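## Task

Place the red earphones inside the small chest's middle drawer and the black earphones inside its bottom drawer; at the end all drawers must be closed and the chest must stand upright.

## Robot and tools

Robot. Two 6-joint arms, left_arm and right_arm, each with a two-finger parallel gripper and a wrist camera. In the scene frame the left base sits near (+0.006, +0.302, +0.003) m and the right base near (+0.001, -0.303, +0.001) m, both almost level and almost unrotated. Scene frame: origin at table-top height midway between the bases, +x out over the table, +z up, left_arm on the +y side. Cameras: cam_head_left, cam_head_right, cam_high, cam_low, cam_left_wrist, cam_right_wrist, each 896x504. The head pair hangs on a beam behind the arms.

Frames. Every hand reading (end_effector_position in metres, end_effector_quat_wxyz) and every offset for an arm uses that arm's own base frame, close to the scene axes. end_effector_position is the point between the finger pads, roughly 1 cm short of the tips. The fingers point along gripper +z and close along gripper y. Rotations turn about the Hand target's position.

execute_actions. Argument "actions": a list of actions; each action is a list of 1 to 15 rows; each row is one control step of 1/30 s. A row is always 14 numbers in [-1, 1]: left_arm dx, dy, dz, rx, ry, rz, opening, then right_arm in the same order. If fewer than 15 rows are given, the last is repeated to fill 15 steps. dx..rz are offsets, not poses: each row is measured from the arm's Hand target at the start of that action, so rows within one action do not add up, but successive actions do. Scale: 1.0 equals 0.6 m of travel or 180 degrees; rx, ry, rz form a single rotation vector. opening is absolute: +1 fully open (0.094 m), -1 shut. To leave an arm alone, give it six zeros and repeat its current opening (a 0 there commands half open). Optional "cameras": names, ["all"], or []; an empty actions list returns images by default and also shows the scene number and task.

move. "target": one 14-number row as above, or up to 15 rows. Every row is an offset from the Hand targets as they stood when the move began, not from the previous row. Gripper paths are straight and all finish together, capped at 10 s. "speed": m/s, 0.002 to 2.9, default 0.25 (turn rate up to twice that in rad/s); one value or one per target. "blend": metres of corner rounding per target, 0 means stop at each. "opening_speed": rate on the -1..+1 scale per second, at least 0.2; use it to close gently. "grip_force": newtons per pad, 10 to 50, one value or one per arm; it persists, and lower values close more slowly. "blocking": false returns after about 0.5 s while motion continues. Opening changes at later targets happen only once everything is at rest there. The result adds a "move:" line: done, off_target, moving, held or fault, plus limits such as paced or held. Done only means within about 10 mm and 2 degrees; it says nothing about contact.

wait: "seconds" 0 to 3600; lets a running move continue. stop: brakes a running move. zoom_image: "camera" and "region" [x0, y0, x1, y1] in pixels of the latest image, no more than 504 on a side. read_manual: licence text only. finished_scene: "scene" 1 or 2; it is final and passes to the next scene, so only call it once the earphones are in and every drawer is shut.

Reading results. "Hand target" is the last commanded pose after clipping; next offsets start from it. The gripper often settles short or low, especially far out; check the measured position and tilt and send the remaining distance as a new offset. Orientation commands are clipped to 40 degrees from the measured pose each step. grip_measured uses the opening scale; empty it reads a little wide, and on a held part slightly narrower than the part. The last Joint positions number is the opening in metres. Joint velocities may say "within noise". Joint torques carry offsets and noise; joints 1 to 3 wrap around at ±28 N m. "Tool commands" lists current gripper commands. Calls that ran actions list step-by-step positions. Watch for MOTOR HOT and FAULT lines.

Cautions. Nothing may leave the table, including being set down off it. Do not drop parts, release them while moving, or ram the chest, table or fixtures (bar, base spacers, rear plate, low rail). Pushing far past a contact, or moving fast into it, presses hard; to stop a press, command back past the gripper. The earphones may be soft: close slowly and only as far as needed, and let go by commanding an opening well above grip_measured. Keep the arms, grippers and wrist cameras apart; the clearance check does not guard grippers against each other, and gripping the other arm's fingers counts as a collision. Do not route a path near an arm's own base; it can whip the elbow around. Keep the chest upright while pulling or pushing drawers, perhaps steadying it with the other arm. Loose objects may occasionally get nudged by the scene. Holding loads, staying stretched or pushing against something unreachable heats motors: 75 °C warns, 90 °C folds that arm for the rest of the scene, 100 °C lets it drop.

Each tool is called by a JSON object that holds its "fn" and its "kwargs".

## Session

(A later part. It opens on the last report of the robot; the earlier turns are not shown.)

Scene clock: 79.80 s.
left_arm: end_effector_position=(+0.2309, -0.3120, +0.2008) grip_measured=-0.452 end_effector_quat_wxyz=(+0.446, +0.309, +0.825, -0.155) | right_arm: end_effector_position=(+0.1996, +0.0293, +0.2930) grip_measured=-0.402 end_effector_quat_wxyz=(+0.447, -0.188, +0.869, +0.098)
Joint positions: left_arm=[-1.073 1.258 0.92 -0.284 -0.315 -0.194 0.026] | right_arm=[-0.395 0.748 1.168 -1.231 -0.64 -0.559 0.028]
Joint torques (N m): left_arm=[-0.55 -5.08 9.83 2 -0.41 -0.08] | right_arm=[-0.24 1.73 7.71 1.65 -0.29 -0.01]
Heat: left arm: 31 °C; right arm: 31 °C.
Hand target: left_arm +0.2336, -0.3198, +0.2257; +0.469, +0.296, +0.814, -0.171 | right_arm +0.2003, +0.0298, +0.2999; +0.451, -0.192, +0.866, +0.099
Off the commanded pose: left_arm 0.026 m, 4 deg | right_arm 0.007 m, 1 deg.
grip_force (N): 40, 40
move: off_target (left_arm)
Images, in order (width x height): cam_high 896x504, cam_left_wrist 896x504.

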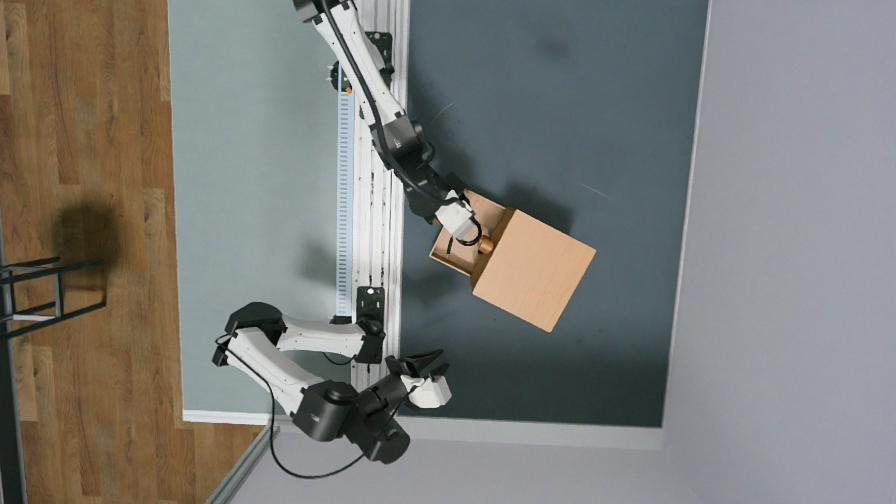

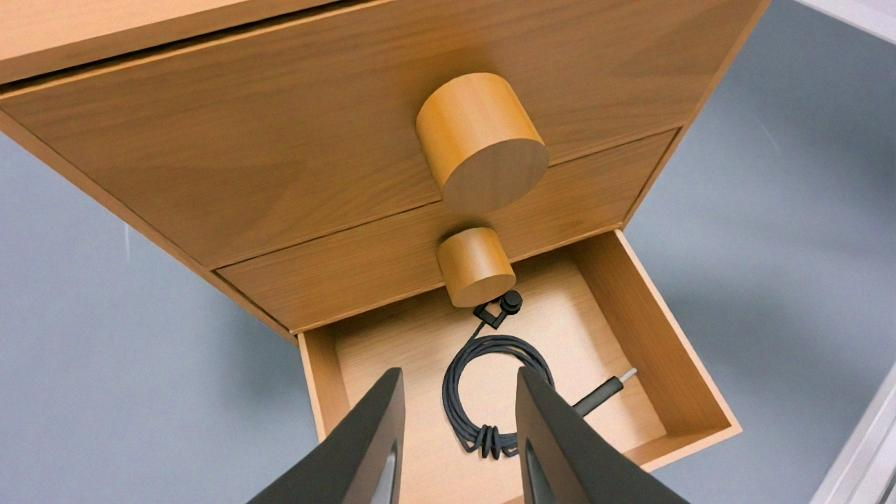

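{"fn": "move", "kwargs": {"target": [[-0.181,0.083,-0.126,-0.065,-0.098,0.0858,-1,0,0,0,0,0,0,-0.4],[-0.1343,-0.0027,-0.293,-0.065,-0.098,0.0858,-1,0,0,0,0,0,0,-0.4],[0.0583,-0.0737,-0.293,-0.065,-0.098,0.0858,-1,0,0,0,0,0,0,-0.4],[-0.0727,-0.0253,-0.27,-0.065,-0.098,0.0858,-1,0,0,0,0,0,0,-0.4]], "speed": [0.25,0.2,0.12,0.2], "blend": [0.03,0,0,0], "cameras": ["cam_left_wrist","cam_high","cam_right_wrist","cam_head_left","cam_low"]}}

Scene clock: 86.13 s.
left_arm: end_effector_position=(+0.1933, -0.3350, +0.0541) grip_measured=-0.994 end_effector_quat_wxyz=(+0.631, +0.173, +0.746, -0.123) | right_arm: end_effector_position=(+0.1996, +0.0293, +0.2930) grip_measured=-0.402 end_effector_quat_wxyz=(+0.447, -0.188, +0.869, +0.098)
Joint positions: left_arm=[-1.432 2.017 0.46 1.236 -0.988 -0.235 0] | right_arm=[-0.395 0.748 1.168 -1.231 -0.64 -0.559 0.028]
Joint torques (N m): left_arm=[-0.57 -9.47 1.91 1.92 -0.39 -0.19] | right_arm=[-0.24 1.7 7.72 1.65 -0.29 -0.01]
Heat: left arm: 31 °C; right arm: 32 °C.
Hand target: left_arm +0.1901, -0.3350, +0.0638; +0.634, +0.158, +0.744, -0.140 | right_arm +0.2003, +0.0298, +0.2999; +0.451, -0.192, +0.866, +0.099
Off the commanded pose: left_arm 0.010 m, 3 deg | right_arm 0.007 m, 1 deg.
grip_force (N): 40, 40
move: off_target (left_arm)
Images, in order (width x height): cam_head_left 896x504, cam_high 896x504, cam_low 896x504, cam_left_wrist 896x504, cam_right_wrist 896x504.

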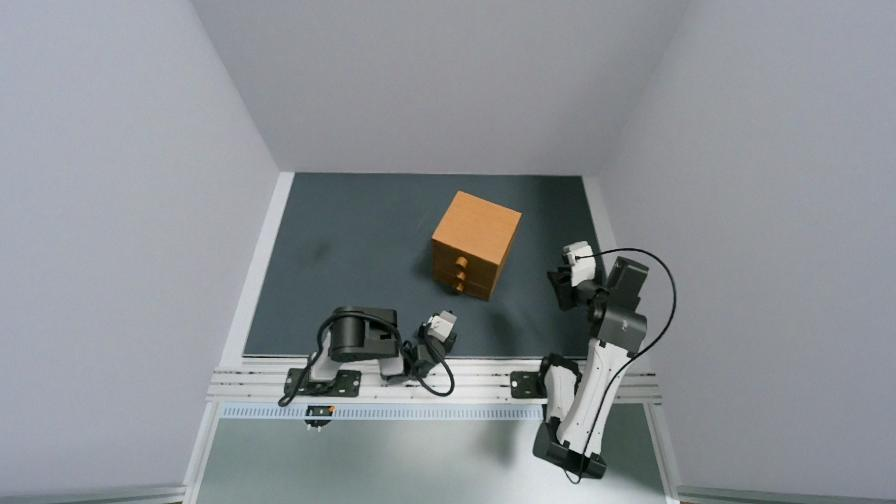

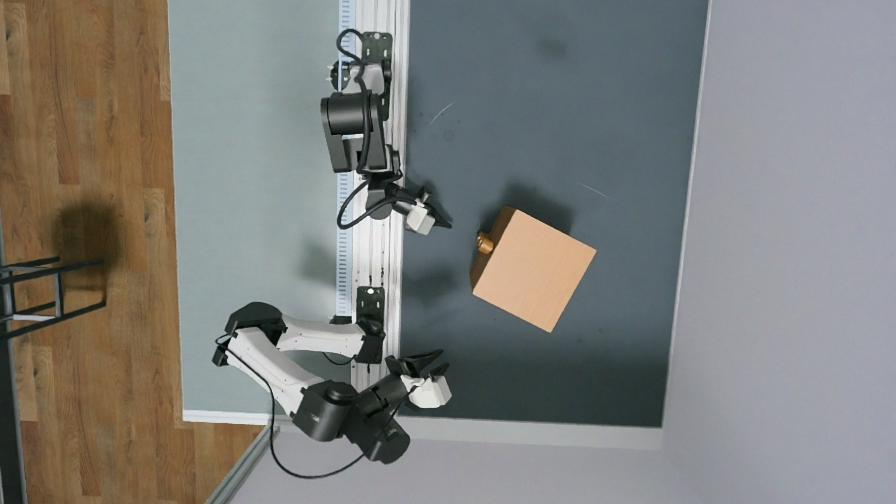

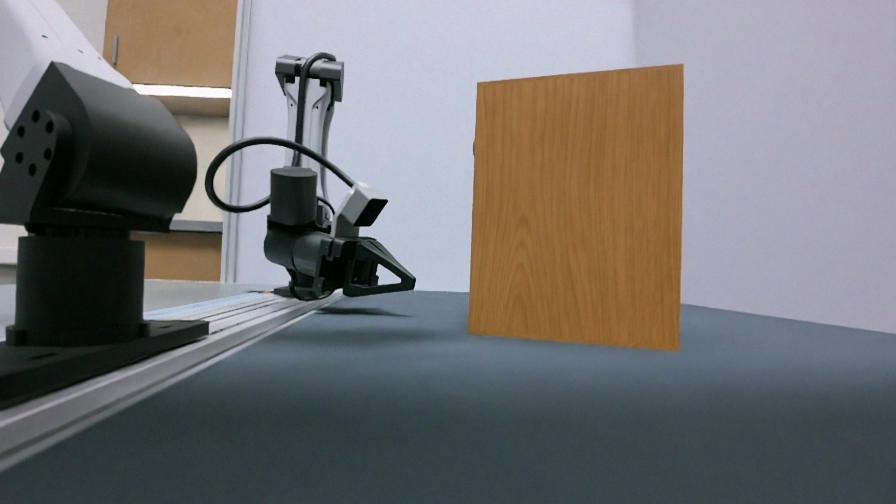

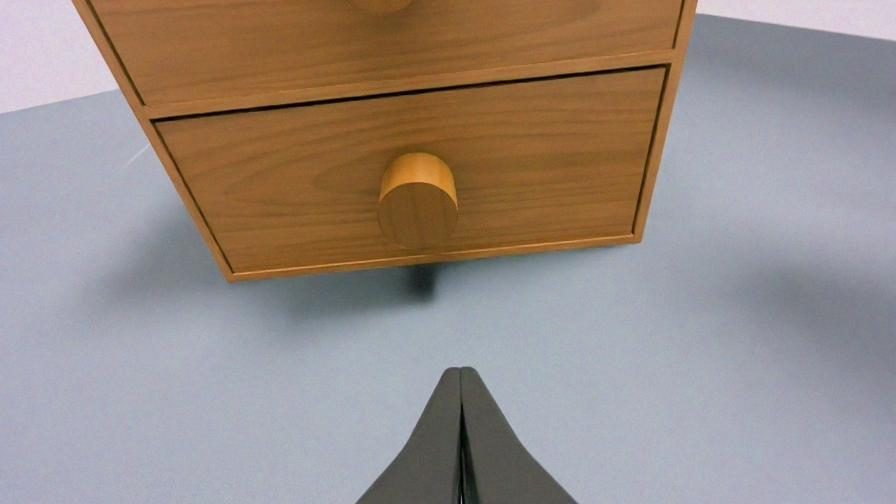

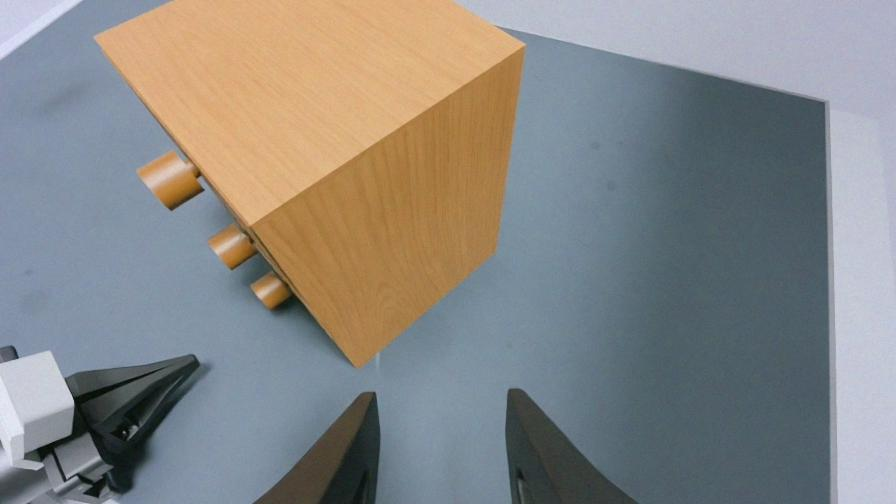

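{"fn": "zoom_image", "kwargs": {"camera": "cam_right_wrist", "region": [80, 80, 400, 400]}}

Scaled by 1.575 from the camera's image (finer frame: 1280x720).

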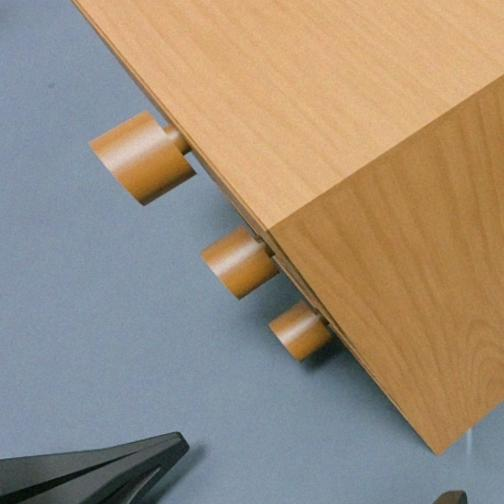

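{"fn": "finished_scene", "kwargs": {"scene": 1}}

The scene is finished: the task was done.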